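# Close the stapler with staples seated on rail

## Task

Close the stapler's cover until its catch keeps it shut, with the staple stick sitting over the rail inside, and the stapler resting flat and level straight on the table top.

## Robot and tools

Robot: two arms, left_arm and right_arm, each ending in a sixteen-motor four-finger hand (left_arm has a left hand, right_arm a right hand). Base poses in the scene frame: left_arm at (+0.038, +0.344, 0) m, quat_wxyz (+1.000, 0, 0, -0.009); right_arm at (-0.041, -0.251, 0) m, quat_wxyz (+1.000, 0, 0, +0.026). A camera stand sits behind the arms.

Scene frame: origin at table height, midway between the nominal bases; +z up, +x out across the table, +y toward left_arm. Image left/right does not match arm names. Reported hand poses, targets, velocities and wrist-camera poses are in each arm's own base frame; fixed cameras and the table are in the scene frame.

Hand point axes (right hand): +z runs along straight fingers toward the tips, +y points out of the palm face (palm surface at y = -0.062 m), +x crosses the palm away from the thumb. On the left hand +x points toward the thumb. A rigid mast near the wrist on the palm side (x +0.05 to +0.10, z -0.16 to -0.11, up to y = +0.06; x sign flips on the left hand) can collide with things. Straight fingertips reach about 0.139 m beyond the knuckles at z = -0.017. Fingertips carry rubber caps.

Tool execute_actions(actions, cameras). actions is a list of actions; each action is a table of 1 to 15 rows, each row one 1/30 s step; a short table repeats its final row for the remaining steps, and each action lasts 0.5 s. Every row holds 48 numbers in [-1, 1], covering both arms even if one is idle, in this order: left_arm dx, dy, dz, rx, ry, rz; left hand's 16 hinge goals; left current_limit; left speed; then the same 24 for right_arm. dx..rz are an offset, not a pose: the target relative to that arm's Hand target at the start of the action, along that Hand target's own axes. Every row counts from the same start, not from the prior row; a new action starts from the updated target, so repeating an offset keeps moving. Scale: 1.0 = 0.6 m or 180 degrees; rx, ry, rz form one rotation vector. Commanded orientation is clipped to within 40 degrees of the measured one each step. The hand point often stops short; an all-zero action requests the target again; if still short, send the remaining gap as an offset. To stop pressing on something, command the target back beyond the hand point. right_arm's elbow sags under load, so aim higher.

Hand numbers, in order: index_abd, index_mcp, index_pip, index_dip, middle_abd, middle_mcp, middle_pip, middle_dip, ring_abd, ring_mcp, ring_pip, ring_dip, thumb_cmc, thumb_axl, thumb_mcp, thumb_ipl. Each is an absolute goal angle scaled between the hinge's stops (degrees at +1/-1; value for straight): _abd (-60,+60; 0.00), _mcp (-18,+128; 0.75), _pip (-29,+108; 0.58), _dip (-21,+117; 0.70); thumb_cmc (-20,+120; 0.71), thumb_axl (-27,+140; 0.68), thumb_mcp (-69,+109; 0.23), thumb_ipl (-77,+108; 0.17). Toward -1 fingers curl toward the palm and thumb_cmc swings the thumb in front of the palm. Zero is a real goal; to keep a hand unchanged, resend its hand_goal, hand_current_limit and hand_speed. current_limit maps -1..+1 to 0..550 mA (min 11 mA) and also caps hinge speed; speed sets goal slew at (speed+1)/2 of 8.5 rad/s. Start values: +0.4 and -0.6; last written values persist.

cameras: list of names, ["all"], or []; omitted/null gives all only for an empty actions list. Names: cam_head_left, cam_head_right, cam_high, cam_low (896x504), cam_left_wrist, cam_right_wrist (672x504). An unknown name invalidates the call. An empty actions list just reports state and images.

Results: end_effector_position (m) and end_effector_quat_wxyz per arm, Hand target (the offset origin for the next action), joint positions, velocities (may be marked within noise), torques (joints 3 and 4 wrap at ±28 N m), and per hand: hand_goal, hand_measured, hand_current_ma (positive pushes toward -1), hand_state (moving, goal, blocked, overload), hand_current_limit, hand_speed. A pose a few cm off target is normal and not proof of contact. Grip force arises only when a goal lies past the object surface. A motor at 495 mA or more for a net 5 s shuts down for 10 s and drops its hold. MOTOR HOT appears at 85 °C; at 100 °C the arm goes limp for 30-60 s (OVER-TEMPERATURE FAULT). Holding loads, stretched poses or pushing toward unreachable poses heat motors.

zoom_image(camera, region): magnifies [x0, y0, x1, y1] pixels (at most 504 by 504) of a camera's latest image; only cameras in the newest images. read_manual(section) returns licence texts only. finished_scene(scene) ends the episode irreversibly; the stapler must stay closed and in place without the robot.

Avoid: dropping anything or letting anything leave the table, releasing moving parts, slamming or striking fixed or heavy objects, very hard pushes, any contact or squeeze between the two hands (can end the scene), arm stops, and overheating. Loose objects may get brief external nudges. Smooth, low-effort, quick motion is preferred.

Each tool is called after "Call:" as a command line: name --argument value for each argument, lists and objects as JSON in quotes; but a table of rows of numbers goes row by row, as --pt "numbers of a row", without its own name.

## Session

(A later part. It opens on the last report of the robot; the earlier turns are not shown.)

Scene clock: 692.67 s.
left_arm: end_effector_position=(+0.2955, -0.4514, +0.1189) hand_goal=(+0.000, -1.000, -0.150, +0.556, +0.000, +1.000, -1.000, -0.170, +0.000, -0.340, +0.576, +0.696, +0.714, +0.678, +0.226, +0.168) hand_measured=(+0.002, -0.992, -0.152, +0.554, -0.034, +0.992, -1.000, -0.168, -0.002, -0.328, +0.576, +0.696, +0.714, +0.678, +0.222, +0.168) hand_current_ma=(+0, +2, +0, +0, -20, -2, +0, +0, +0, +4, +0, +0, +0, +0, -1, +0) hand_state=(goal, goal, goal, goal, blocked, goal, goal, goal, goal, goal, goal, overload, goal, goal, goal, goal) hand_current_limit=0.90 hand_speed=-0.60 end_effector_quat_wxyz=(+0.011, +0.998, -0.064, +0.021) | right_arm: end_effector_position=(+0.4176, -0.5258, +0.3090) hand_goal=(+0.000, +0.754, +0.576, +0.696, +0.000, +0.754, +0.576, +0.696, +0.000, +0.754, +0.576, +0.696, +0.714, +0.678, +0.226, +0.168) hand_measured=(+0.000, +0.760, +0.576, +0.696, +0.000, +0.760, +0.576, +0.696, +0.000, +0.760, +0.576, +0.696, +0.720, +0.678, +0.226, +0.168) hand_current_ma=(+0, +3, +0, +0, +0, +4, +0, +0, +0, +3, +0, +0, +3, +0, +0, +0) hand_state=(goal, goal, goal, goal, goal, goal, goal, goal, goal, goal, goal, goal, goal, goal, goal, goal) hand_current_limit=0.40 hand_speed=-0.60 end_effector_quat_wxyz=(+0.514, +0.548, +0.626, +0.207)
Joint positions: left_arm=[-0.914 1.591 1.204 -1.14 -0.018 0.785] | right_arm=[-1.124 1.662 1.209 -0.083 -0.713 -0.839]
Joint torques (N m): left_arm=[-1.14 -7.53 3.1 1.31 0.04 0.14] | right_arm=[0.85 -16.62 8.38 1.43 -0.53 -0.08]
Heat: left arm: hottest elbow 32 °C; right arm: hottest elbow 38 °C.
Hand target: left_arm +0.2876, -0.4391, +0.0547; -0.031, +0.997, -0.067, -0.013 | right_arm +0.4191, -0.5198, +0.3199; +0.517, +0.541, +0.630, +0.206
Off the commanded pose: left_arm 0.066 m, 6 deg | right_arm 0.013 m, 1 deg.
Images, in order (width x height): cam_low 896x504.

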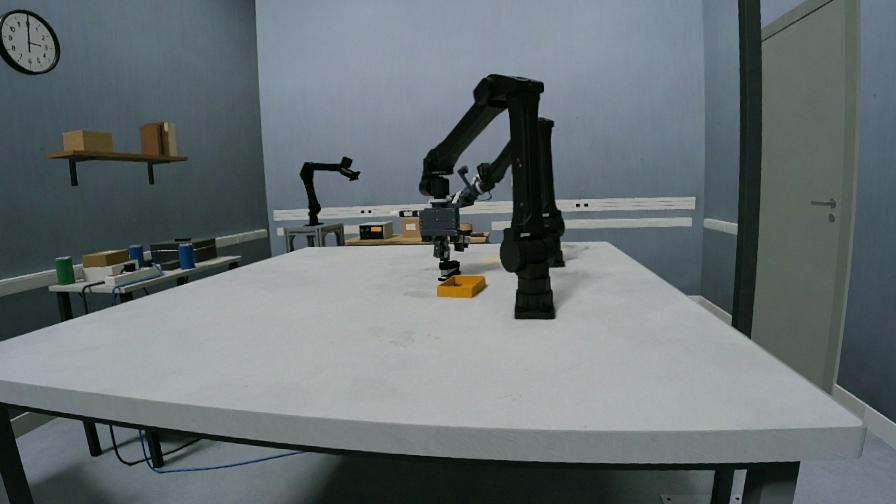

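Call:
execute_actions --actions '[[[0,0,0.06,0.025,-0.01,0, 0,-1,-0.15,0.555, 0,1,-1,-0.17, 0,-0.34,0.576,0.696, 0.714,0.678,0.226,0.168, 0.9,-0.6, 0,0,0,0,0,0, 0,0.754,0.576,0.696, 0,0.754,0.576,0.696, 0,0.754,0.576,0.696, 0.714,0.678,0.226,0.168, 0.4,-0.6]]]' --cameras '["cam_low"]'

Call:
zoom_image --camera "cam_low" --region '[425, 235, 475, 285]'

Scene clock: 702.37 s.
left_arm: end_effector_position=(+0.3003, -0.4526, +0.1158) hand_goal=(+0.000, -1.000, -0.150, +0.556, +0.000, +1.000, -1.000, -0.170, +0.000, -0.340, +0.576, +0.696, +0.714, +0.678, +0.226, +0.168) hand_measured=(+0.002, -0.992, -0.152, +0.554, -0.062, +0.968, -1.000, -0.168, -0.002, -0.328, +0.576, +0.696, +0.714, +0.678, +0.222, +0.168) hand_current_ma=(+0, +2, +0, +0, -61, -26, +0, +0, +0, +4, +0, +0, +0, +0, -1, +0) hand_state=(goal, goal, goal, goal, blocked, blocked, goal, goal, goal, goal, goal, overload, goal, goal, goal, goal) hand_current_limit=0.90 hand_speed=-0.60 end_effector_quat_wxyz=(+0.002, +0.998, -0.064, +0.027) | right_arm: end_effector_position=(+0.4176, -0.5258, +0.3090) hand_goal=(+0.000, +0.754, +0.576, +0.696, +0.000, +0.754, +0.576, +0.696, +0.000, +0.754, +0.576, +0.696, +0.714, +0.678, +0.226, +0.168) hand_measured=(+0.000, +0.760, +0.576, +0.696, +0.000, +0.760, +0.576, +0.696, +0.000, +0.760, +0.576, +0.696, +0.720, +0.678, +0.226, +0.168) hand_current_ma=(+0, +3, +0, +0, +0, +4, +0, +0, +0, +3, +0, +0, +3, +0, +0, +0) hand_state=(goal, goal, goal, goal, goal, goal, goal, goal, goal, goal, goal, goal, goal, goal, goal, goal) hand_current_limit=0.40 hand_speed=-0.60 end_effector_quat_wxyz=(+0.514, +0.548, +0.626, +0.207)
Joint positions: left_arm=[-0.915 1.605 1.215 -1.142 -0.038 0.786] | right_arm=[-1.124 1.662 1.209 -0.083 -0.713 -0.839]
Joint torques (N m): left_arm=[-1.96 -3.37 2.85 0.47 -0.53 0.05] | right_arm=[0.91 -16.62 8.38 1.44 -0.53 -0.08]
Heat: left arm: hottest elbow 31 °C; right arm: hottest elbow 38 °C.
Hand target: left_arm +0.2868, -0.4369, +0.0188; -0.071, +0.995, -0.067, -0.026 | right_arm +0.4191, -0.5198, +0.3199; +0.517, +0.541, +0.630, +0.206
Off the commanded pose: left_arm 0.099 m, 10 deg | right_arm 0.013 m, 1 deg.
Images, in order (width x height): cam_low 896x504.

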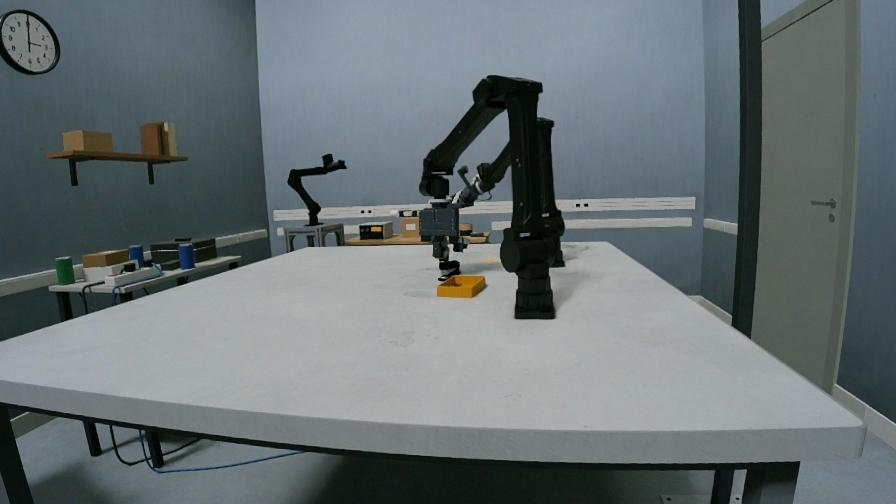

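Scaled by 10.080 from the camera's 896x504 image, which has a finer 1280x720 frame.

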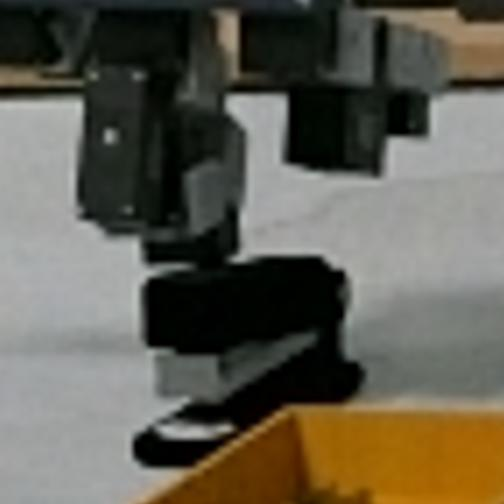

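Call:
execute_actions --actions '[[[-0.033,-0.0375,0.02,0,-0.01,0, 0,-1,-0.15,0.555, 0,1,-1,-0.17, 0,-0.34,0.576,0.696, 0.714,0.678,0.226,0.168, 0.9,-0.6, 0,0,0,0,0,0, 0,0.754,0.576,0.696, 0,0.754,0.576,0.696, 0,0.754,0.576,0.696, 0.714,0.678,0.226,0.168, 0.4,-0.6]]]' --cameras '["cam_low"]'

Call:
zoom_image --camera "cam_low" --region '[425, 235, 475, 285]'

Scene clock: 709.40 s.
left_arm: end_effector_position=(+0.2943, -0.4455, +0.1140) hand_goal=(+0.000, -1.000, -0.150, +0.556, +0.000, +1.000, -1.000, -0.170, +0.000, -0.340, +0.576, +0.696, +0.714, +0.678, +0.226, +0.168) hand_measured=(+0.002, -0.992, -0.152, +0.554, -0.058, +0.932, -1.000, -0.168, -0.002, -0.328, +0.576, +0.696, +0.714, +0.678, +0.222, +0.168) hand_current_ma=(+0, +2, +0, +0, -52, -104, +0, +0, +0, +4, +0, +0, +0, +0, -1, +0) hand_state=(goal, goal, goal, goal, blocked, blocked, goal, goal, goal, goal, goal, overload, goal, goal, goal, goal) hand_current_limit=0.90 hand_speed=-0.60 end_effector_quat_wxyz=(+0.009, +0.997, -0.064, +0.030) | right_arm: end_effector_position=(+0.4176, -0.5258, +0.3090) hand_goal=(+0.000, +0.754, +0.576, +0.696, +0.000, +0.754, +0.576, +0.696, +0.000, +0.754, +0.576, +0.696, +0.714, +0.678, +0.226, +0.168) hand_measured=(+0.000, +0.760, +0.576, +0.696, +0.000, +0.760, +0.576, +0.696, +0.000, +0.760, +0.576, +0.696, +0.720, +0.678, +0.226, +0.168) hand_current_ma=(+0, +3, +0, +0, +0, +4, +0, +0, +0, +3, +0, +0, +3, +0, +0, +0) hand_state=(goal, goal, goal, goal, goal, goal, goal, goal, goal, goal, goal, goal, goal, goal, goal, goal) hand_current_limit=0.40 hand_speed=-0.60 end_effector_quat_wxyz=(+0.514, +0.548, +0.626, +0.207)
Joint positions: left_arm=[-0.914 1.578 1.174 -1.115 -0.033 0.786] | right_arm=[-1.124 1.662 1.209 -0.083 -0.713 -0.839]
Joint torques (N m): left_arm=[-1.03 -5.13 0.2 -0.12 0.16 0.12] | right_arm=[0.91 -16.67 8.36 1.46 -0.53 -0.09]
Heat: left arm: hottest shoulder 30 °C; right arm: hottest elbow 38 °C.
Hand target: left_arm +0.2696, -0.4104, +0.0111; -0.072, +0.994, -0.066, -0.042 | right_arm +0.4191, -0.5198, +0.3199; +0.517, +0.541, +0.630, +0.206
Off the commanded pose: left_arm 0.111 m, 12 deg | right_arm 0.013 m, 1 deg.
Images, in order (width x height): cam_low 896x504.

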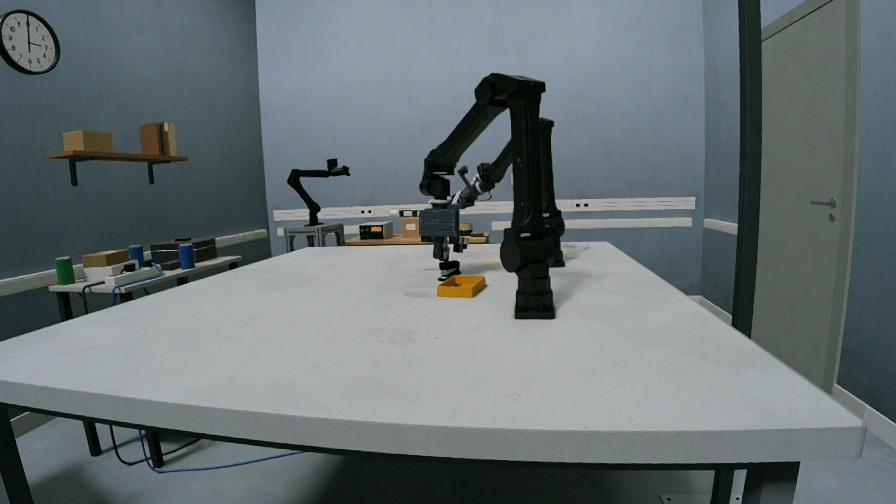

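Scaled by 10.080 from the camera's 896x504 image, which has a finer 1280x720 frame.

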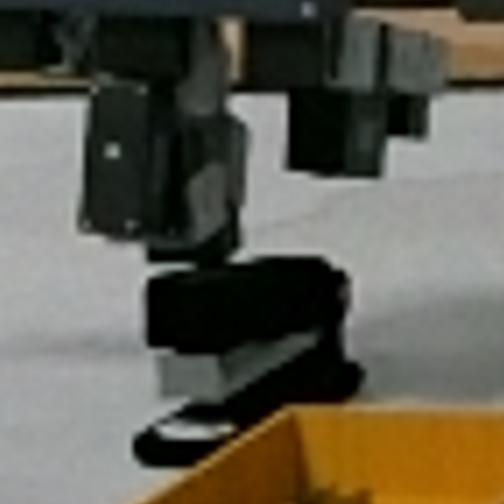

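Call:
execute_actions --actions '[[[0.02,0.029,-0.124,0,0,0, 0,-1,-0.15,0.555, 0,1,-1,-0.17, 0,-0.34,0.576,0.696, 0.714,0.678,0.226,0.168, 0.9,-0.6, 0,0,0,0,0,0, 0,0.754,0.576,0.696, 0,0.754,0.576,0.696, 0,0.754,0.576,0.696, 0.714,0.678,0.226,0.168, 0.4,-0.6]],[[-0.019,-0.022,-0.215,0,0.023,0, 0,-1,0.3,0.696, 0,0.5,0,0.4, 0,-1,0.576,0.696, 0.714,0.678,0.226,0.168, 0.9,-0.6, 0,0,0,0,0,0, 0,0.754,0.576,0.696, 0,0.754,0.576,0.696, 0,0.754,0.576,0.696, 0.714,0.678,0.226,0.168, 0.4,-0.6]],[[0,0,0,0,0,0, 0,-1,0.576,0.696, 0,-1,0.576,0.696, 0,-1,0.576,0.696, 0.714,0.678,0.226,0.168, 0.9,-0.4, 0,0,0,0,0,0, 0,0.754,0.576,0.696, 0,0.754,0.576,0.696, 0,0.754,0.576,0.696, 0.714,0.678,0.226,0.168, 0.4,-0.6]]]' --cameras '["cam_low","cam_left_wrist"]'

Call:
zoom_image --camera "cam_low" --region '[400, 185, 500, 285]'

Scene clock: 742.93 s.
left_arm: end_effector_position=(+0.2846, -0.4333, +0.2050) hand_goal=(+0.000, -1.000, +0.576, +0.696, +0.000, -1.000, +0.576, +0.696, +0.000, -1.000, +0.576, +0.696, +0.714, +0.678, +0.226, +0.168) hand_measured=(+0.002, -0.992, +0.576, +0.694, +0.002, -0.978, +0.576, +0.694, -0.002, -0.976, +0.576, +0.696, +0.714, +0.678, +0.222, +0.168) hand_current_ma=(+0, +2, +0, +0, +0, +14, +0, +0, +0, +15, +0, +0, +0, +0, -1, +0) hand_state=(goal, goal, goal, goal, goal, blocked, goal, goal, goal, blocked, goal, overload, goal, goal, goal, goal) hand_current_limit=0.90 hand_speed=-0.40 end_effector_quat_wxyz=(-0.072, +0.995, -0.066, -0.010) | right_arm: end_effector_position=(+0.4176, -0.5258, +0.3090) hand_goal=(+0.000, +0.754, +0.576, +0.696, +0.000, +0.754, +0.576, +0.696, +0.000, +0.754, +0.576, +0.696, +0.714, +0.678, +0.226, +0.168) hand_measured=(+0.000, +0.760, +0.576, +0.696, +0.000, +0.760, +0.576, +0.696, +0.000, +0.760, +0.576, +0.696, +0.720, +0.678, +0.226, +0.168) hand_current_ma=(+0, +3, +0, +0, +0, +4, +0, +0, +0, +3, +0, +0, +3, +0, +0, +0) hand_state=(goal, goal, goal, goal, goal, goal, goal, goal, goal, goal, goal, goal, goal, goal, goal, goal) hand_current_limit=0.40 hand_speed=-0.60 end_effector_quat_wxyz=(+0.514, +0.548, +0.626, +0.207)
Joint positions: left_arm=[-0.933 1.578 1.458 -1.573 -0.077 0.765] | right_arm=[-1.124 1.662 1.209 -0.083 -0.713 -0.839]
Joint torques (N m): left_arm=[-2.37 -13.45 9.65 -0.27 0.05 0.01] | right_arm=[0.91 -16.62 8.38 1.46 -0.53 -0.08]
Heat: left arm: hottest shoulder 29 °C; right arm: hottest elbow 38 °C.
Hand target: left_arm +0.2848, -0.4448, +0.2111; -0.069, +0.995, -0.068, -0.006 | right_arm +0.4191, -0.5198, +0.3199; +0.517, +0.541, +0.630, +0.206
Off the commanded pose: left_arm 0.013 m, 1 deg | right_arm 0.013 m, 1 deg.
camera_calibration:
cam_left_wrist: T_world_to_cam=[[-0.651686, 0.745607, 0.139199, 0.442676], [0.544193, 0.331784, 0.770567, -0.212828], [0.528355, 0.577919, -0.621973, 0.35337], [0, 0, 0, 1]] pos_world=[0.2176, -0.463668, 0.322165]
Images, in order (width x height): cam_low 896x504, cam_left_wrist 672x504.

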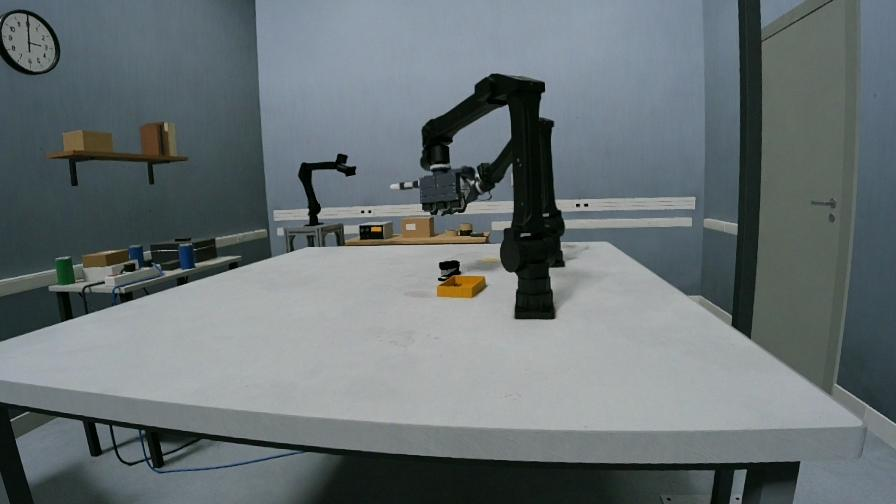

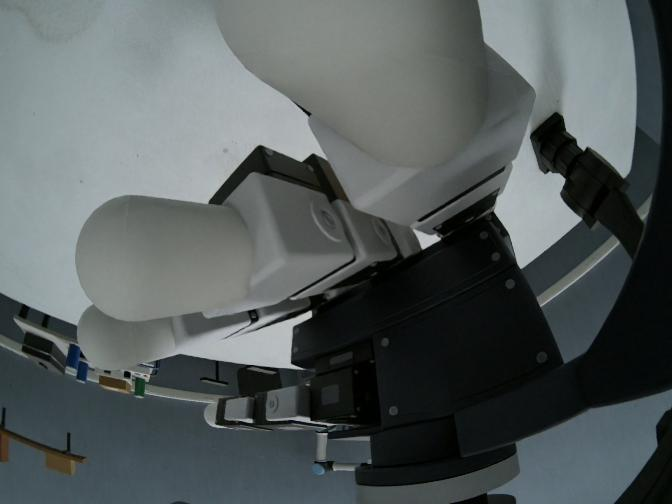

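Scaled by 5.040 from the camera's 896x504 image, which has a finer 1280x720 frame.

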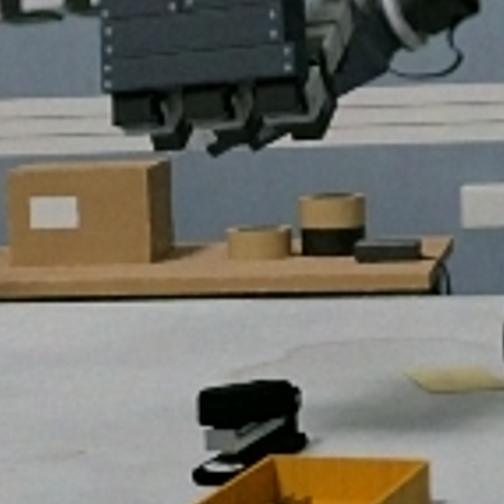

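Call:
zoom_image --camera "cam_low" --region '[415, 170, 475, 220]'

Call:
execute_actions --actions '[]' --cameras '["cam_head_left","cam_head_right"]'

Call:
zoom_image --camera "cam_head_left" --region '[430, 120, 630, 320]'

Scaled by 8.400 from the camera's 896x504 image, which has a finer 1280x720 frame.

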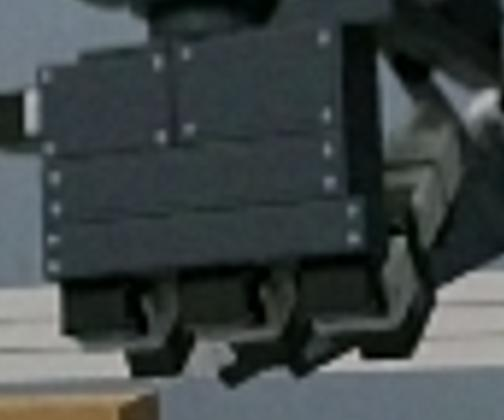

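Scene clock: 747.57 s.
left_arm: end_effector_position=(+0.2846, -0.4333, +0.2050) hand_goal=(+0.000, -1.000, +0.576, +0.696, +0.000, -1.000, +0.576, +0.696, +0.000, -1.000, +0.576, +0.696, +0.714, +0.678, +0.226, +0.168) hand_measured=(+0.002, -0.992, +0.576, +0.694, +0.002, -0.978, +0.576, +0.694, -0.002, -0.976, +0.576, +0.696, +0.714, +0.678, +0.222, +0.168) hand_current_ma=(+0, +2, +0, +0, +0, +14, +0, +0, +0, +15, +0, +0, +0, +0, -1, +0) hand_state=(goal, goal, goal, goal, goal, blocked, goal, goal, goal, blocked, goal, overload, goal, goal, goal, goal) hand_current_limit=0.90 hand_speed=-0.40 end_effector_quat_wxyz=(-0.072, +0.995, -0.066, -0.010) | right_arm: end_effector_position=(+0.4176, -0.5258, +0.3090) hand_goal=(+0.000, +0.754, +0.576, +0.696, +0.000, +0.754, +0.576, +0.696, +0.000, +0.754, +0.576, +0.696, +0.714, +0.678, +0.226, +0.168) hand_measured=(+0.000, +0.760, +0.576, +0.696, +0.000, +0.760, +0.576, +0.696, +0.000, +0.760, +0.576, +0.696, +0.720, +0.678, +0.226, +0.168) hand_current_ma=(+0, +3, +0, +0, +0, +4, +0, +0, +0, +3, +0, +0, +3, +0, +0, +0) hand_state=(goal, goal, goal, goal, goal, goal, goal, goal, goal, goal, goal, goal, goal, goal, goal, goal) hand_current_limit=0.40 hand_speed=-0.60 end_effector_quat_wxyz=(+0.514, +0.548, +0.626, +0.207)
Joint positions: left_arm=[-0.933 1.578 1.458 -1.573 -0.077 0.765] | right_arm=[-1.124 1.662 1.209 -0.083 -0.713 -0.839]
Joint velocities: within noise
Joint torques (N m): left_arm=[-2.55 -13.22 9.72 -0.27 0.03 0] | right_arm=[0.79 -16.62 8.39 1.44 -0.53 -0.09]
Heat: left arm: hottest elbow 30 °C; right arm: hottest elbow 38 °C.
Hand target: left_arm +0.2848, -0.4448, +0.2111; -0.069, +0.995, -0.068, -0.006 | right_arm +0.4191, -0.5198, +0.3199; +0.517, +0.541, +0.630, +0.206
Off the commanded pose: left_arm 0.013 m, 1 deg | right_arm 0.013 m, 1 deg.
Images, in order (width x height): cam_head_left 896x504, cam_head_right 896x504.

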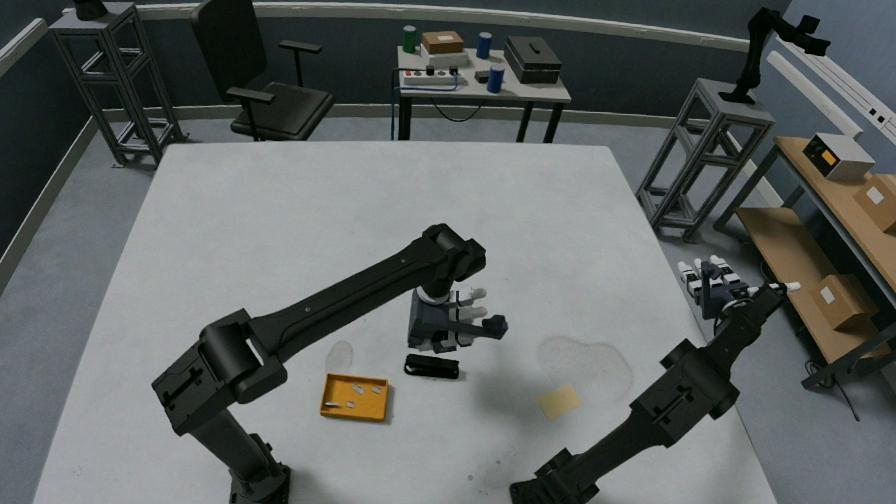

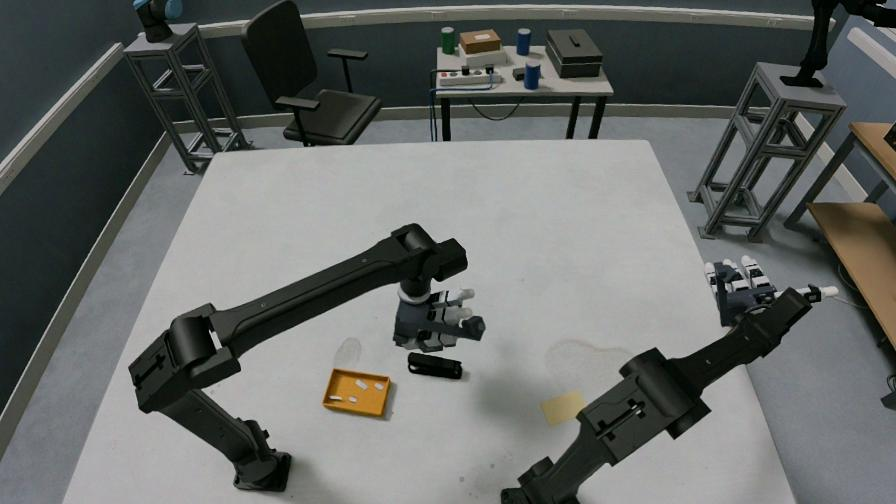

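Scaled by 2.520 from the camera's 896x504 image, which has a finer 1280x720 frame.

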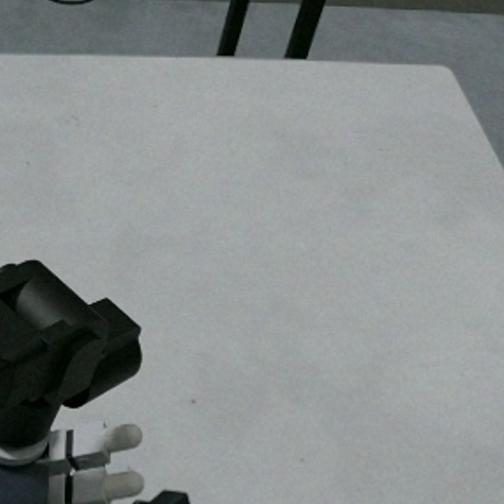

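Call:
execute_actions --actions '[[[0.009,-0.022,0.156,0,0,0, 0,-1,0.576,0.696, 0,-1,0.576,0.696, 0,-1,0.576,0.696, 0.714,0.678,0.226,0.168, 0.9,-0.4, 0,0,0,0,0,0, 0,0.754,0.576,0.696, 0,0.754,0.576,0.696, 0,0.754,0.576,0.696, 0.714,0.678,0.226,0.168, 0.4,-0.6]]]' --cameras '["cam_low"]'

Call:
zoom_image --camera "cam_low" --region '[415, 215, 485, 285]'

Scene clock: 768.70 s.
left_arm: end_effector_position=(+0.2822, -0.4183, +0.1157) hand_goal=(+0.000, -1.000, +0.576, +0.696, +0.000, -1.000, +0.576, +0.696, +0.000, -1.000, +0.576, +0.696, +0.714, +0.678, +0.226, +0.168) hand_measured=(+0.002, -0.992, +0.576, +0.694, +0.002, -0.982, +0.576, +0.694, -0.002, -0.982, +0.576, +0.696, +0.714, +0.678, +0.222, +0.168) hand_current_ma=(+0, +3, +0, +0, +0, +8, +0, +0, +0, +9, +0, +0, +0, +0, -1, +0) hand_state=(goal, goal, goal, goal, goal, goal, goal, goal, goal, goal, goal, overload, goal, goal, goal, goal) hand_current_limit=0.90 hand_speed=-0.40 end_effector_quat_wxyz=(-0.077, +0.994, -0.071, -0.012) | right_arm: end_effector_position=(+0.4176, -0.5258, +0.3090) hand_goal=(+0.000, +0.754, +0.576, +0.696, +0.000, +0.754, +0.576, +0.696, +0.000, +0.754, +0.576, +0.696, +0.714, +0.678, +0.226, +0.168) hand_measured=(+0.000, +0.760, +0.576, +0.696, +0.000, +0.760, +0.576, +0.696, +0.000, +0.760, +0.576, +0.696, +0.720, +0.678, +0.226, +0.168) hand_current_ma=(+0, +3, +0, +0, +0, +4, +0, +0, +0, +3, +0, +0, +3, +0, +0, +0) hand_state=(goal, goal, goal, goal, goal, goal, goal, goal, goal, goal, goal, goal, goal, goal, goal, goal) hand_current_limit=0.40 hand_speed=-0.60 end_effector_quat_wxyz=(+0.514, +0.548, +0.626, +0.207)
Joint positions: left_arm=[-0.917 1.607 1.253 -1.35 -0.084 0.79] | right_arm=[-1.124 1.662 1.209 -0.083 -0.713 -0.839]
Joint torques (N m): left_arm=[-0.38 -14.8 7.3 0.51 0.07 0.19] | right_arm=[0.91 -16.62 8.36 1.46 -0.53 -0.08]
Heat: left arm: hottest elbow 32 °C; right arm: hottest elbow 38 °C.
Hand target: left_arm +0.2917, -0.4196, +0.1201; -0.070, +0.995, -0.068, -0.006 | right_arm +0.4191, -0.5198, +0.3199; +0.517, +0.541, +0.630, +0.206
Off the commanded pose: left_arm 0.011 m, 1 deg | right_arm 0.013 m, 1 deg.
Images, in order (width x height): cam_low 896x504.

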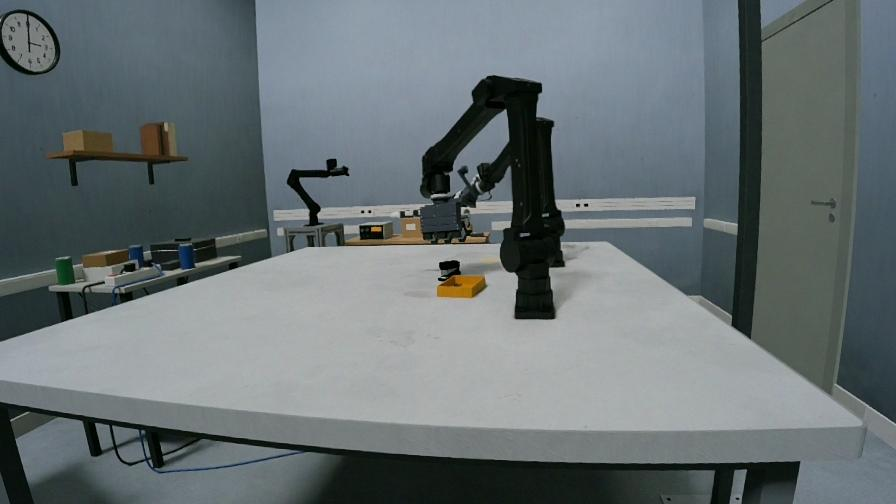

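Scaled by 7.200 from the camera's 896x504 image, which has a finer 1280x720 frame.

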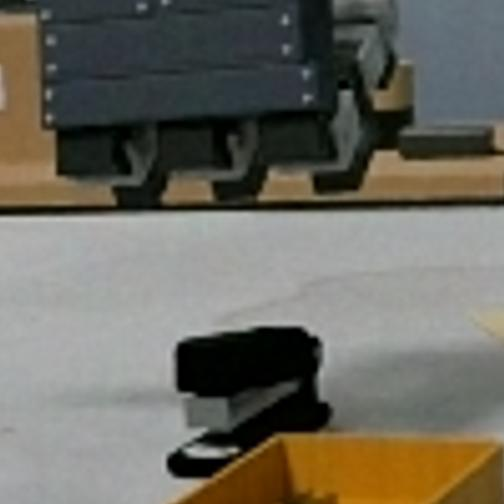

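Call:
execute_actions --actions '[[[0.0135,-0.024,0.045,0,0,0, 0,-1,0.576,0.696, 0,-1,0.576,0.696, 0,-1,0.576,0.696, 0.714,0.678,0.226,0.168, 0.9,-0.4, 0,0,0,0,0,0, 0,0.754,0.576,0.696, 0,0.754,0.576,0.696, 0,0.754,0.576,0.696, 0.714,0.678,0.226,0.168, 0.4,-0.6]]]' --cameras '["cam_low"]'

Call:
zoom_image --camera "cam_low" --region '[415, 225, 475, 285]'

Scene clock: 775.67 s.
left_arm: end_effector_position=(+0.2957, -0.4027, +0.0969) hand_goal=(+0.000, -1.000, +0.576, +0.696, +0.000, -1.000, +0.576, +0.696, +0.000, -1.000, +0.576, +0.696, +0.714, +0.678, +0.226, +0.168) hand_measured=(+0.002, -0.992, +0.576, +0.694, +0.002, -0.982, +0.576, +0.694, -0.002, -0.982, +0.576, +0.696, +0.714, +0.678, +0.222, +0.168) hand_current_ma=(+0, +3, +0, +0, +0, +8, +0, +0, +0, +9, +0, +0, +0, +0, -1, +0) hand_state=(goal, goal, goal, goal, goal, goal, goal, goal, goal, goal, goal, overload, goal, goal, goal, goal) hand_current_limit=0.90 hand_speed=-0.40 end_effector_quat_wxyz=(-0.072, +0.995, -0.069, -0.008) | right_arm: end_effector_position=(+0.4176, -0.5258, +0.3090) hand_goal=(+0.000, +0.754, +0.576, +0.696, +0.000, +0.754, +0.576, +0.696, +0.000, +0.754, +0.576, +0.696, +0.714, +0.678, +0.226, +0.168) hand_measured=(+0.000, +0.760, +0.576, +0.696, +0.000, +0.760, +0.576, +0.696, +0.000, +0.760, +0.576, +0.696, +0.720, +0.678, +0.226, +0.168) hand_current_ma=(+0, +3, +0, +0, +0, +4, +0, +0, +0, +3, +0, +0, +3, +0, +0, +0) hand_state=(goal, goal, goal, goal, goal, goal, goal, goal, goal, goal, goal, goal, goal, goal, goal, goal) hand_current_limit=0.40 hand_speed=-0.60 end_effector_quat_wxyz=(+0.514, +0.548, +0.626, +0.207)
Joint positions: left_arm=[-0.873 1.607 1.198 -1.278 -0.089 0.831] | right_arm=[-1.124 1.662 1.209 -0.083 -0.713 -0.839]
Joint torques (N m): left_arm=[-0.62 -13.68 6.86 0.59 0.11 0.18] | right_arm=[0.91 -16.56 8.38 1.44 -0.53 -0.08]
Heat: left arm: hottest elbow 32 °C; right arm: hottest elbow 38 °C.
Hand target: left_arm +0.3016, -0.4028, +0.0952; -0.070, +0.995, -0.068, -0.006 | right_arm +0.4191, -0.5198, +0.3199; +0.517, +0.541, +0.630, +0.206
Off the commanded pose: left_arm 0.006 m, 0 deg | right_arm 0.013 m, 1 deg.
Images, in order (width x height): cam_low 896x504.

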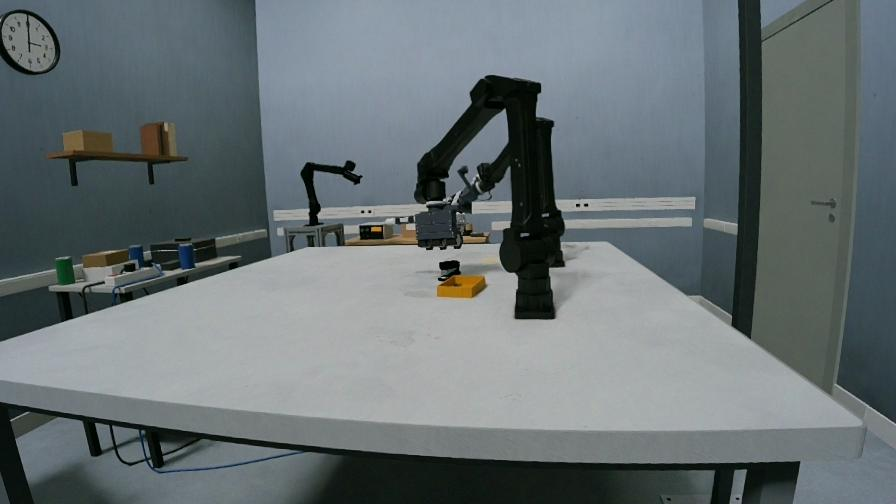

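Scaled by 8.400 from the camera's 896x504 image, which has a finer 1280x720 frame.

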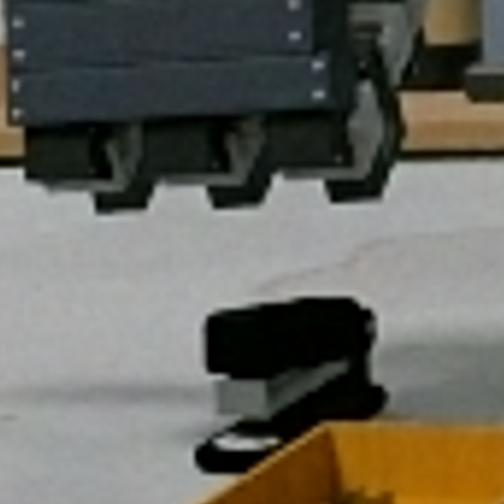

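Call:
execute_actions --actions '[[[-0.0143,0.018,0.025,0,0,0, 0,-1,0.576,0.696, 0,-1,0.576,0.696, 0,-1,0.576,0.696, 0.714,0.678,0.226,0.168, 0.9,-0.4, 0,0,0,0,0,0, 0,0.754,0.576,0.696, 0,0.754,0.576,0.696, 0,0.754,0.576,0.696, 0.714,0.678,0.226,0.168, 0.4,-0.6]]]' --cameras '["cam_low"]'

Call:
zoom_image --camera "cam_low" --region '[425, 235, 475, 285]'

Scene clock: 780.67 s.
left_arm: end_effector_position=(+0.2958, -0.4027, +0.0849) hand_goal=(+0.000, -1.000, +0.576, +0.696, +0.000, -1.000, +0.576, +0.696, +0.000, -1.000, +0.576, +0.696, +0.714, +0.678, +0.226, +0.168) hand_measured=(+0.002, -0.992, +0.576, +0.694, +0.002, -0.982, +0.576, +0.694, -0.002, -0.982, +0.576, +0.696, +0.714, +0.678, +0.222, +0.168) hand_current_ma=(+0, +3, +0, +0, +0, +8, +0, +0, +0, +9, +0, +0, +0, +0, -1, +0) hand_state=(goal, goal, goal, goal, goal, goal, goal, goal, goal, goal, goal, overload, goal, goal, goal, goal) hand_current_limit=0.90 hand_speed=-0.40 end_effector_quat_wxyz=(-0.069, +0.995, -0.065, -0.006) | right_arm: end_effector_position=(+0.4176, -0.5258, +0.3090) hand_goal=(+0.000, +0.754, +0.576, +0.696, +0.000, +0.754, +0.576, +0.696, +0.000, +0.754, +0.576, +0.696, +0.714, +0.678, +0.226, +0.168) hand_measured=(+0.000, +0.760, +0.576, +0.696, +0.000, +0.760, +0.576, +0.696, +0.000, +0.760, +0.576, +0.696, +0.720, +0.678, +0.226, +0.168) hand_current_ma=(+0, +3, +0, +0, +0, +4, +0, +0, +0, +3, +0, +0, +3, +0, +0, +0) hand_state=(goal, goal, goal, goal, goal, goal, goal, goal, goal, goal, goal, goal, goal, goal, goal, goal) hand_current_limit=0.40 hand_speed=-0.60 end_effector_quat_wxyz=(+0.514, +0.548, +0.626, +0.207)
Joint positions: left_arm=[-0.873 1.615 1.174 -1.238 -0.088 0.823] | right_arm=[-1.124 1.662 1.209 -0.083 -0.713 -0.839]
Joint torques (N m): left_arm=[-2.43 -13.04 6.64 0.62 0.22 0.03] | right_arm=[0.85 -16.56 8.38 1.43 -0.53 -0.09]
Heat: left arm: hottest elbow 32 °C; right arm: hottest elbow 38 °C.
Hand target: left_arm +0.2915, -0.4101, +0.0789; -0.070, +0.995, -0.068, -0.006 | right_arm +0.4191, -0.5198, +0.3199; +0.517, +0.541, +0.630, +0.206
Off the commanded pose: left_arm 0.010 m, 0 deg | right_arm 0.013 m, 1 deg.
Images, in order (width x height): cam_low 896x504.

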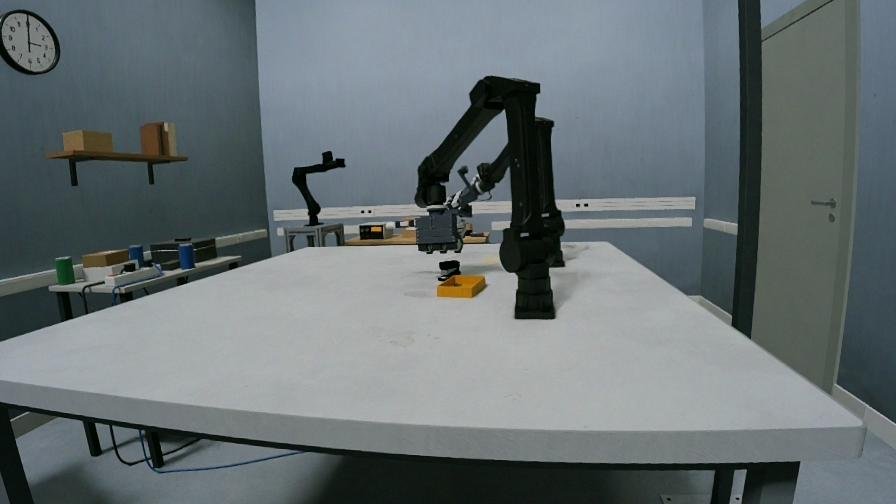

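Scaled by 10.080 from the camera's 896x504 image, which has a finer 1280x720 frame.

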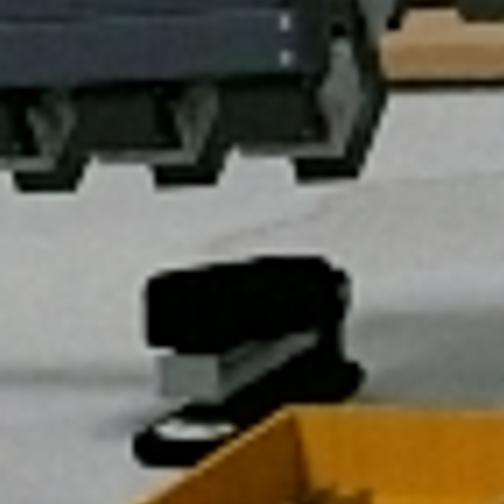

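Call:
execute_actions --actions '[[[-0.0135,0.0047,0.033,0,0,0, 0,-1,0.576,0.696, 0,-1,0.576,0.696, 0,-1,0.576,0.696, 0.714,0.678,0.226,0.168, 0.9,-0.4, 0,0,0,0,0,0, 0,0.754,0.576,0.696, 0,0.754,0.576,0.696, 0,0.754,0.576,0.696, 0.714,0.678,0.226,0.168, 0.4,-0.6]]]' --cameras '["cam_low"]'

Call:
zoom_image --camera "cam_low" --region '[425, 235, 475, 285]'

Scene clock: 787.07 s.
left_arm: end_effector_position=(+0.2862, -0.4022, +0.0637) hand_goal=(+0.000, -1.000, +0.576, +0.696, +0.000, -1.000, +0.576, +0.696, +0.000, -1.000, +0.576, +0.696, +0.714, +0.678, +0.226, +0.168) hand_measured=(+0.002, -0.992, +0.576, +0.694, +0.002, -0.982, +0.576, +0.694, -0.002, -0.982, +0.576, +0.696, +0.714, +0.678, +0.222, +0.168) hand_current_ma=(+0, +3, +0, +0, +0, +8, +0, +0, +0, +9, +0, +0, +0, +0, -1, +0) hand_state=(goal, goal, goal, goal, goal, goal, goal, goal, goal, goal, goal, overload, goal, goal, goal, goal) hand_current_limit=0.90 hand_speed=-0.40 end_effector_quat_wxyz=(-0.070, +0.995, -0.066, -0.007) | right_arm: end_effector_position=(+0.4176, -0.5258, +0.3090) hand_goal=(+0.000, +0.754, +0.576, +0.696, +0.000, +0.754, +0.576, +0.696, +0.000, +0.754, +0.576, +0.696, +0.714, +0.678, +0.226, +0.168) hand_measured=(+0.000, +0.760, +0.576, +0.696, +0.000, +0.760, +0.576, +0.696, +0.000, +0.760, +0.576, +0.696, +0.720, +0.678, +0.226, +0.168) hand_current_ma=(+0, +3, +0, +0, +0, +4, +0, +0, +0, +3, +0, +0, +3, +0, +0, +0) hand_state=(goal, goal, goal, goal, goal, goal, goal, goal, goal, goal, goal, goal, goal, goal, goal, goal) hand_current_limit=0.40 hand_speed=-0.60 end_effector_quat_wxyz=(+0.514, +0.548, +0.626, +0.207)
Joint positions: left_arm=[-0.889 1.628 1.127 -1.183 -0.086 0.81] | right_arm=[-1.124 1.662 1.209 -0.083 -0.713 -0.839]
Joint torques (N m): left_arm=[-2.2 -13.04 6.58 0.53 0.19 0] | right_arm=[0.91 -16.62 8.36 1.44 -0.53 -0.09]
Heat: left arm: hottest elbow 32 °C; right arm: hottest elbow 38 °C.
Hand target: left_arm +0.2832, -0.4091, +0.0592; -0.069, +0.995, -0.068, -0.006 | right_arm +0.4191, -0.5198, +0.3199; +0.517, +0.541, +0.630, +0.206
Off the commanded pose: left_arm 0.009 m, 0 deg | right_arm 0.013 m, 1 deg.
Images, in order (width x height): cam_low 896x504.

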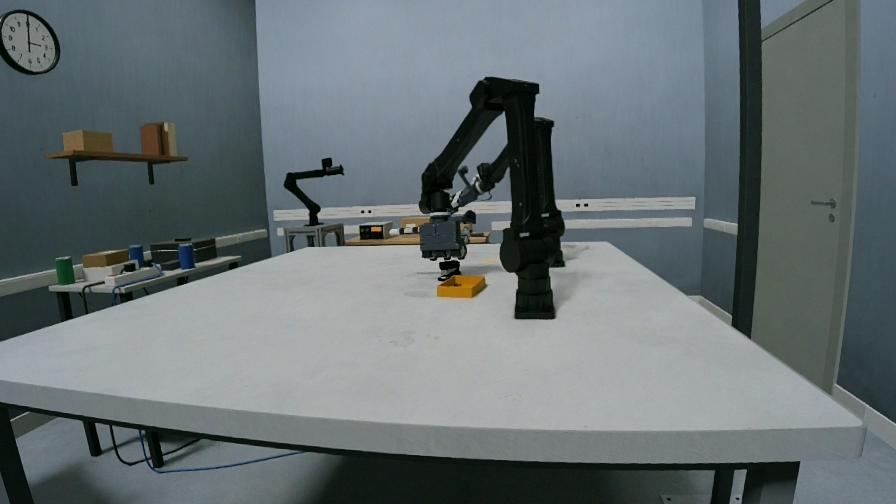

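Scaled by 10.080 from the camera's 896x504 image, which has a finer 1280x720 frame.

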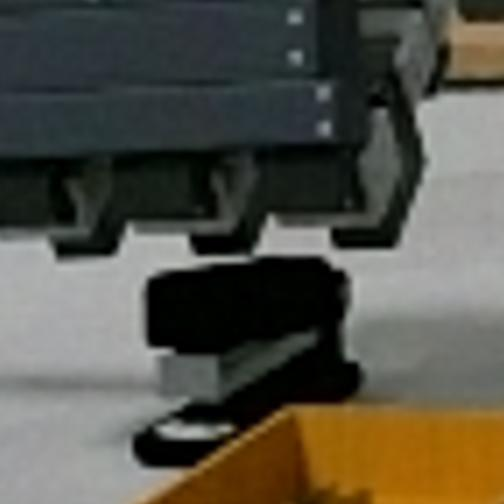

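Call:
execute_actions --actions '[[[0.0142,-0.044,-0.0143,0.02,0,0, 0,-1,0.576,0.696, 0,-1,0.576,0.696, 0,-1,0.576,0.696, 0.714,0.678,0.226,0.168, 0.9,-0.4, 0,0,0,0,0,0, 0,0.754,0.576,0.696, 0,0.754,0.576,0.696, 0,0.754,0.576,0.696, 0.714,0.678,0.226,0.168, 0.4,-0.6]]]' --cameras '["cam_low","cam_head_right","cam_head_left"]'

Call:
zoom_image --camera "cam_low" --region '[425, 235, 475, 285]'

Call:
zoom_image --camera "cam_head_right" --region '[370, 310, 490, 400]'

Scene clock: 807.37 s.
left_arm: end_effector_position=(+0.2841, -0.3839, +0.0602) hand_goal=(+0.000, -1.000, +0.576, +0.696, +0.000, -1.000, +0.576, +0.696, +0.000, -1.000, +0.576, +0.696, +0.714, +0.678, +0.226, +0.168) hand_measured=(+0.002, -0.992, +0.576, +0.694, +0.002, -0.982, +0.576, +0.694, -0.002, -0.982, +0.576, +0.696, +0.714, +0.678, +0.222, +0.168) hand_current_ma=(+0, +3, +0, +0, +0, +8, +0, +0, +0, +9, +0, +0, +0, +0, -1, +0) hand_state=(goal, goal, goal, goal, goal, goal, goal, goal, goal, goal, goal, overload, goal, goal, goal, goal) hand_current_limit=0.90 hand_speed=-0.40 end_effector_quat_wxyz=(-0.107, +0.992, -0.072, -0.010) | right_arm: end_effector_position=(+0.4176, -0.5258, +0.3090) hand_goal=(+0.000, +0.754, +0.576, +0.696, +0.000, +0.754, +0.576, +0.696, +0.000, +0.754, +0.576, +0.696, +0.714, +0.678, +0.226, +0.168) hand_measured=(+0.000, +0.760, +0.576, +0.696, +0.000, +0.760, +0.576, +0.696, +0.000, +0.760, +0.576, +0.696, +0.720, +0.678, +0.226, +0.168) hand_current_ma=(+0, +3, +0, +0, +0, +4, +0, +0, +0, +3, +0, +0, +3, +0, +0, +0) hand_state=(goal, goal, goal, goal, goal, goal, goal, goal, goal, goal, goal, goal, goal, goal, goal, goal) hand_current_limit=0.40 hand_speed=-0.60 end_effector_quat_wxyz=(+0.514, +0.548, +0.626, +0.207)
Joint positions: left_arm=[-0.884 1.628 1.127 -1.24 -0.133 0.821] | right_arm=[-1.124 1.662 1.209 -0.083 -0.713 -0.839]
Joint torques (N m): left_arm=[-0.15 -14.68 7.97 -0.32 -0.01 0.17] | right_arm=[0.91 -16.56 8.36 1.43 -0.53 -0.09]
Heat: left arm: hottest elbow 31 °C; right arm: hottest elbow 38 °C.
Hand target: left_arm +0.2951, -0.3856, +0.0711; -0.101, +0.993, -0.069, -0.004 | right_arm +0.4191, -0.5198, +0.3199; +0.517, +0.541, +0.630, +0.206
Off the commanded pose: left_arm 0.016 m, 1 deg | right_arm 0.013 m, 1 deg.
Images, in order (width x height): cam_head_left 896x504, cam_head_right 896x504, cam_low 896x504.

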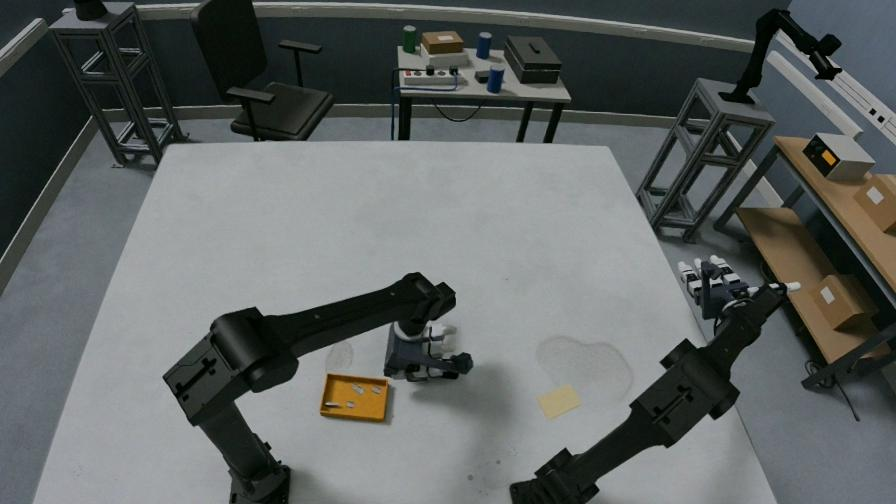

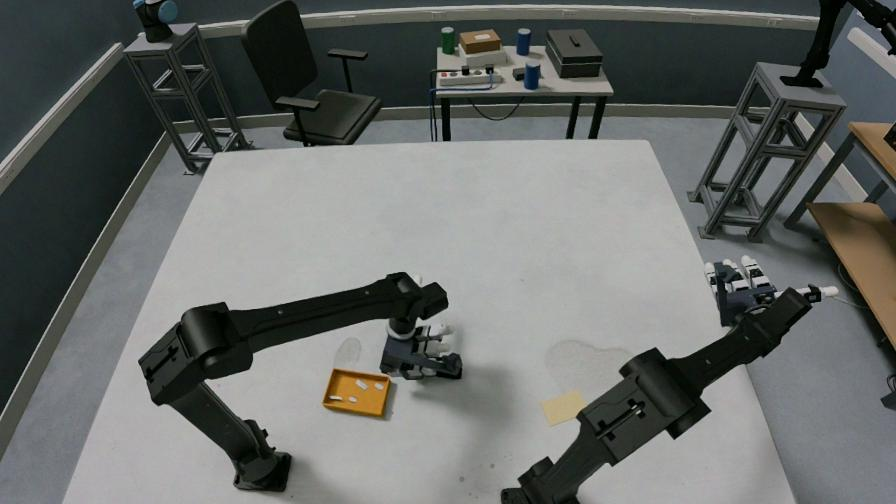

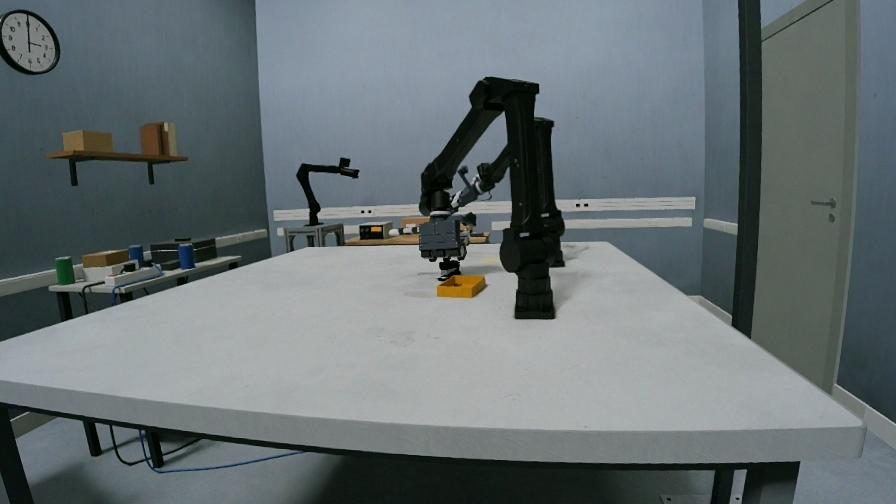

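Scaled by 10.080 from the camera's 896x504 image, which has a finer 1280x720 frame.

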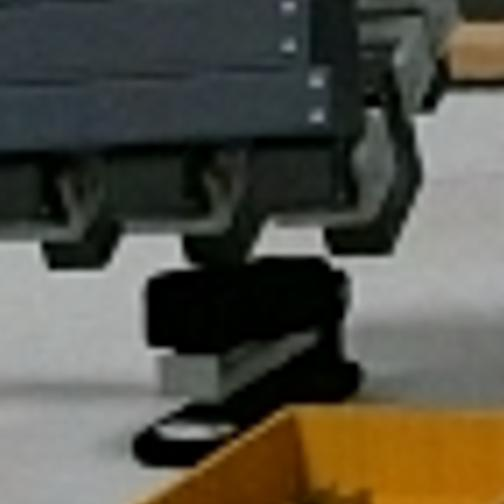

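Scaled by 4.200 from the camera's 896x504 image, which has a finer 1280x720 frame.

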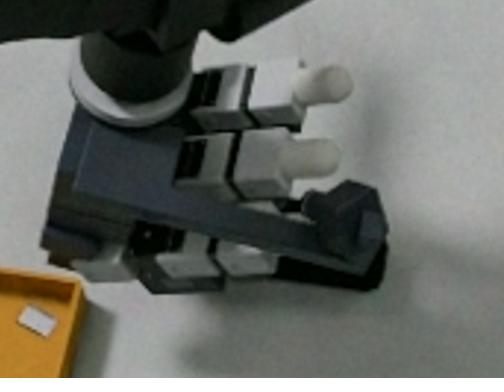

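Call:
execute_actions --actions '[[[0.012,-0.009,-0.006,0,0,0, 0,-1,0.576,0.696, 0,-1,0.576,0.696, 0,-1,0.576,0.696, 0.714,0.678,0.226,0.168, 0.9,-0.4, 0,0,0,0,0,0, 0,0.754,0.576,0.696, 0,0.754,0.576,0.696, 0,0.754,0.576,0.696, 0.714,0.678,0.226,0.168, 0.4,-0.6]]]' --cameras '["cam_low"]'

Call:
zoom_image --camera "cam_low" --region '[425, 235, 475, 285]'

Scene clock: 812.30 s.
left_arm: end_effector_position=(+0.2895, -0.3752, +0.0598) hand_goal=(+0.000, -1.000, +0.576, +0.696, +0.000, -1.000, +0.576, +0.696, +0.000, -1.000, +0.576, +0.696, +0.714, +0.678, +0.226, +0.168) hand_measured=(+0.002, -0.992, +0.576, +0.694, +0.002, -0.982, +0.576, +0.694, -0.002, -0.982, +0.576, +0.696, +0.714, +0.678, +0.222, +0.168) hand_current_ma=(+0, +3, +0, +0, +0, +8, +0, +0, +0, +9, +0, +0, +0, +0, -1, +0) hand_state=(goal, goal, goal, goal, goal, goal, goal, goal, goal, goal, goal, overload, goal, goal, goal, goal) hand_current_limit=0.90 hand_speed=-0.40 end_effector_quat_wxyz=(-0.112, +0.991, -0.071, -0.014) | right_arm: end_effector_position=(+0.4176, -0.5258, +0.3090) hand_goal=(+0.000, +0.754, +0.576, +0.696, +0.000, +0.754, +0.576, +0.696, +0.000, +0.754, +0.576, +0.696, +0.714, +0.678, +0.226, +0.168) hand_measured=(+0.000, +0.760, +0.576, +0.696, +0.000, +0.760, +0.576, +0.696, +0.000, +0.760, +0.576, +0.696, +0.720, +0.678, +0.226, +0.168) hand_current_ma=(+0, +3, +0, +0, +0, +4, +0, +0, +0, +3, +0, +0, +3, +0, +0, +0) hand_state=(goal, goal, goal, goal, goal, goal, goal, goal, goal, goal, goal, goal, goal, goal, goal, goal) hand_current_limit=0.40 hand_speed=-0.60 end_effector_quat_wxyz=(+0.514, +0.548, +0.626, +0.207)
Joint positions: left_arm=[-0.862 1.628 1.127 -1.251 -0.137 0.839] | right_arm=[-1.124 1.662 1.209 -0.083 -0.713 -0.839]
Joint torques (N m): left_arm=[-0.32 -14.68 8.79 -0.4 0.03 0.21] | right_arm=[0.91 -16.62 8.36 1.44 -0.53 -0.08]
Heat: left arm: hottest elbow 31 °C; right arm: hottest elbow 38 °C.
Hand target: left_arm +0.3030, -0.3820, +0.0756; -0.101, +0.993, -0.068, -0.004 | right_arm +0.4191, -0.5198, +0.3199; +0.517, +0.541, +0.630, +0.206
Off the commanded pose: left_arm 0.022 m, 2 deg | right_arm 0.013 m, 1 deg.
Images, in order (width x height): cam_low 896x504.

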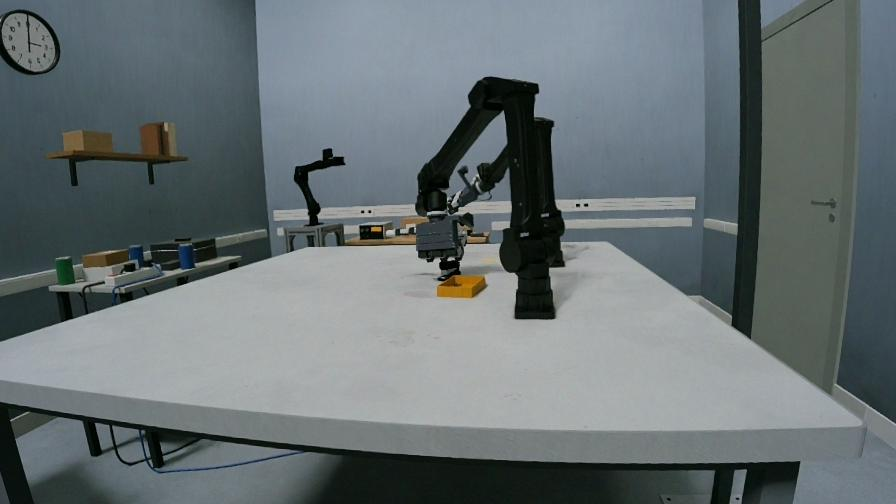

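Scaled by 10.080 from the camera's 896x504 image, which has a finer 1280x720 frame.

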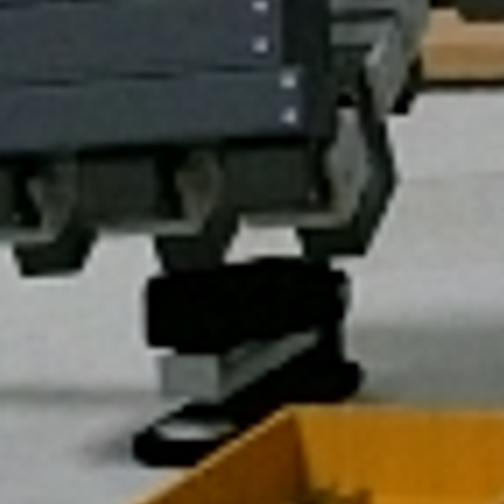

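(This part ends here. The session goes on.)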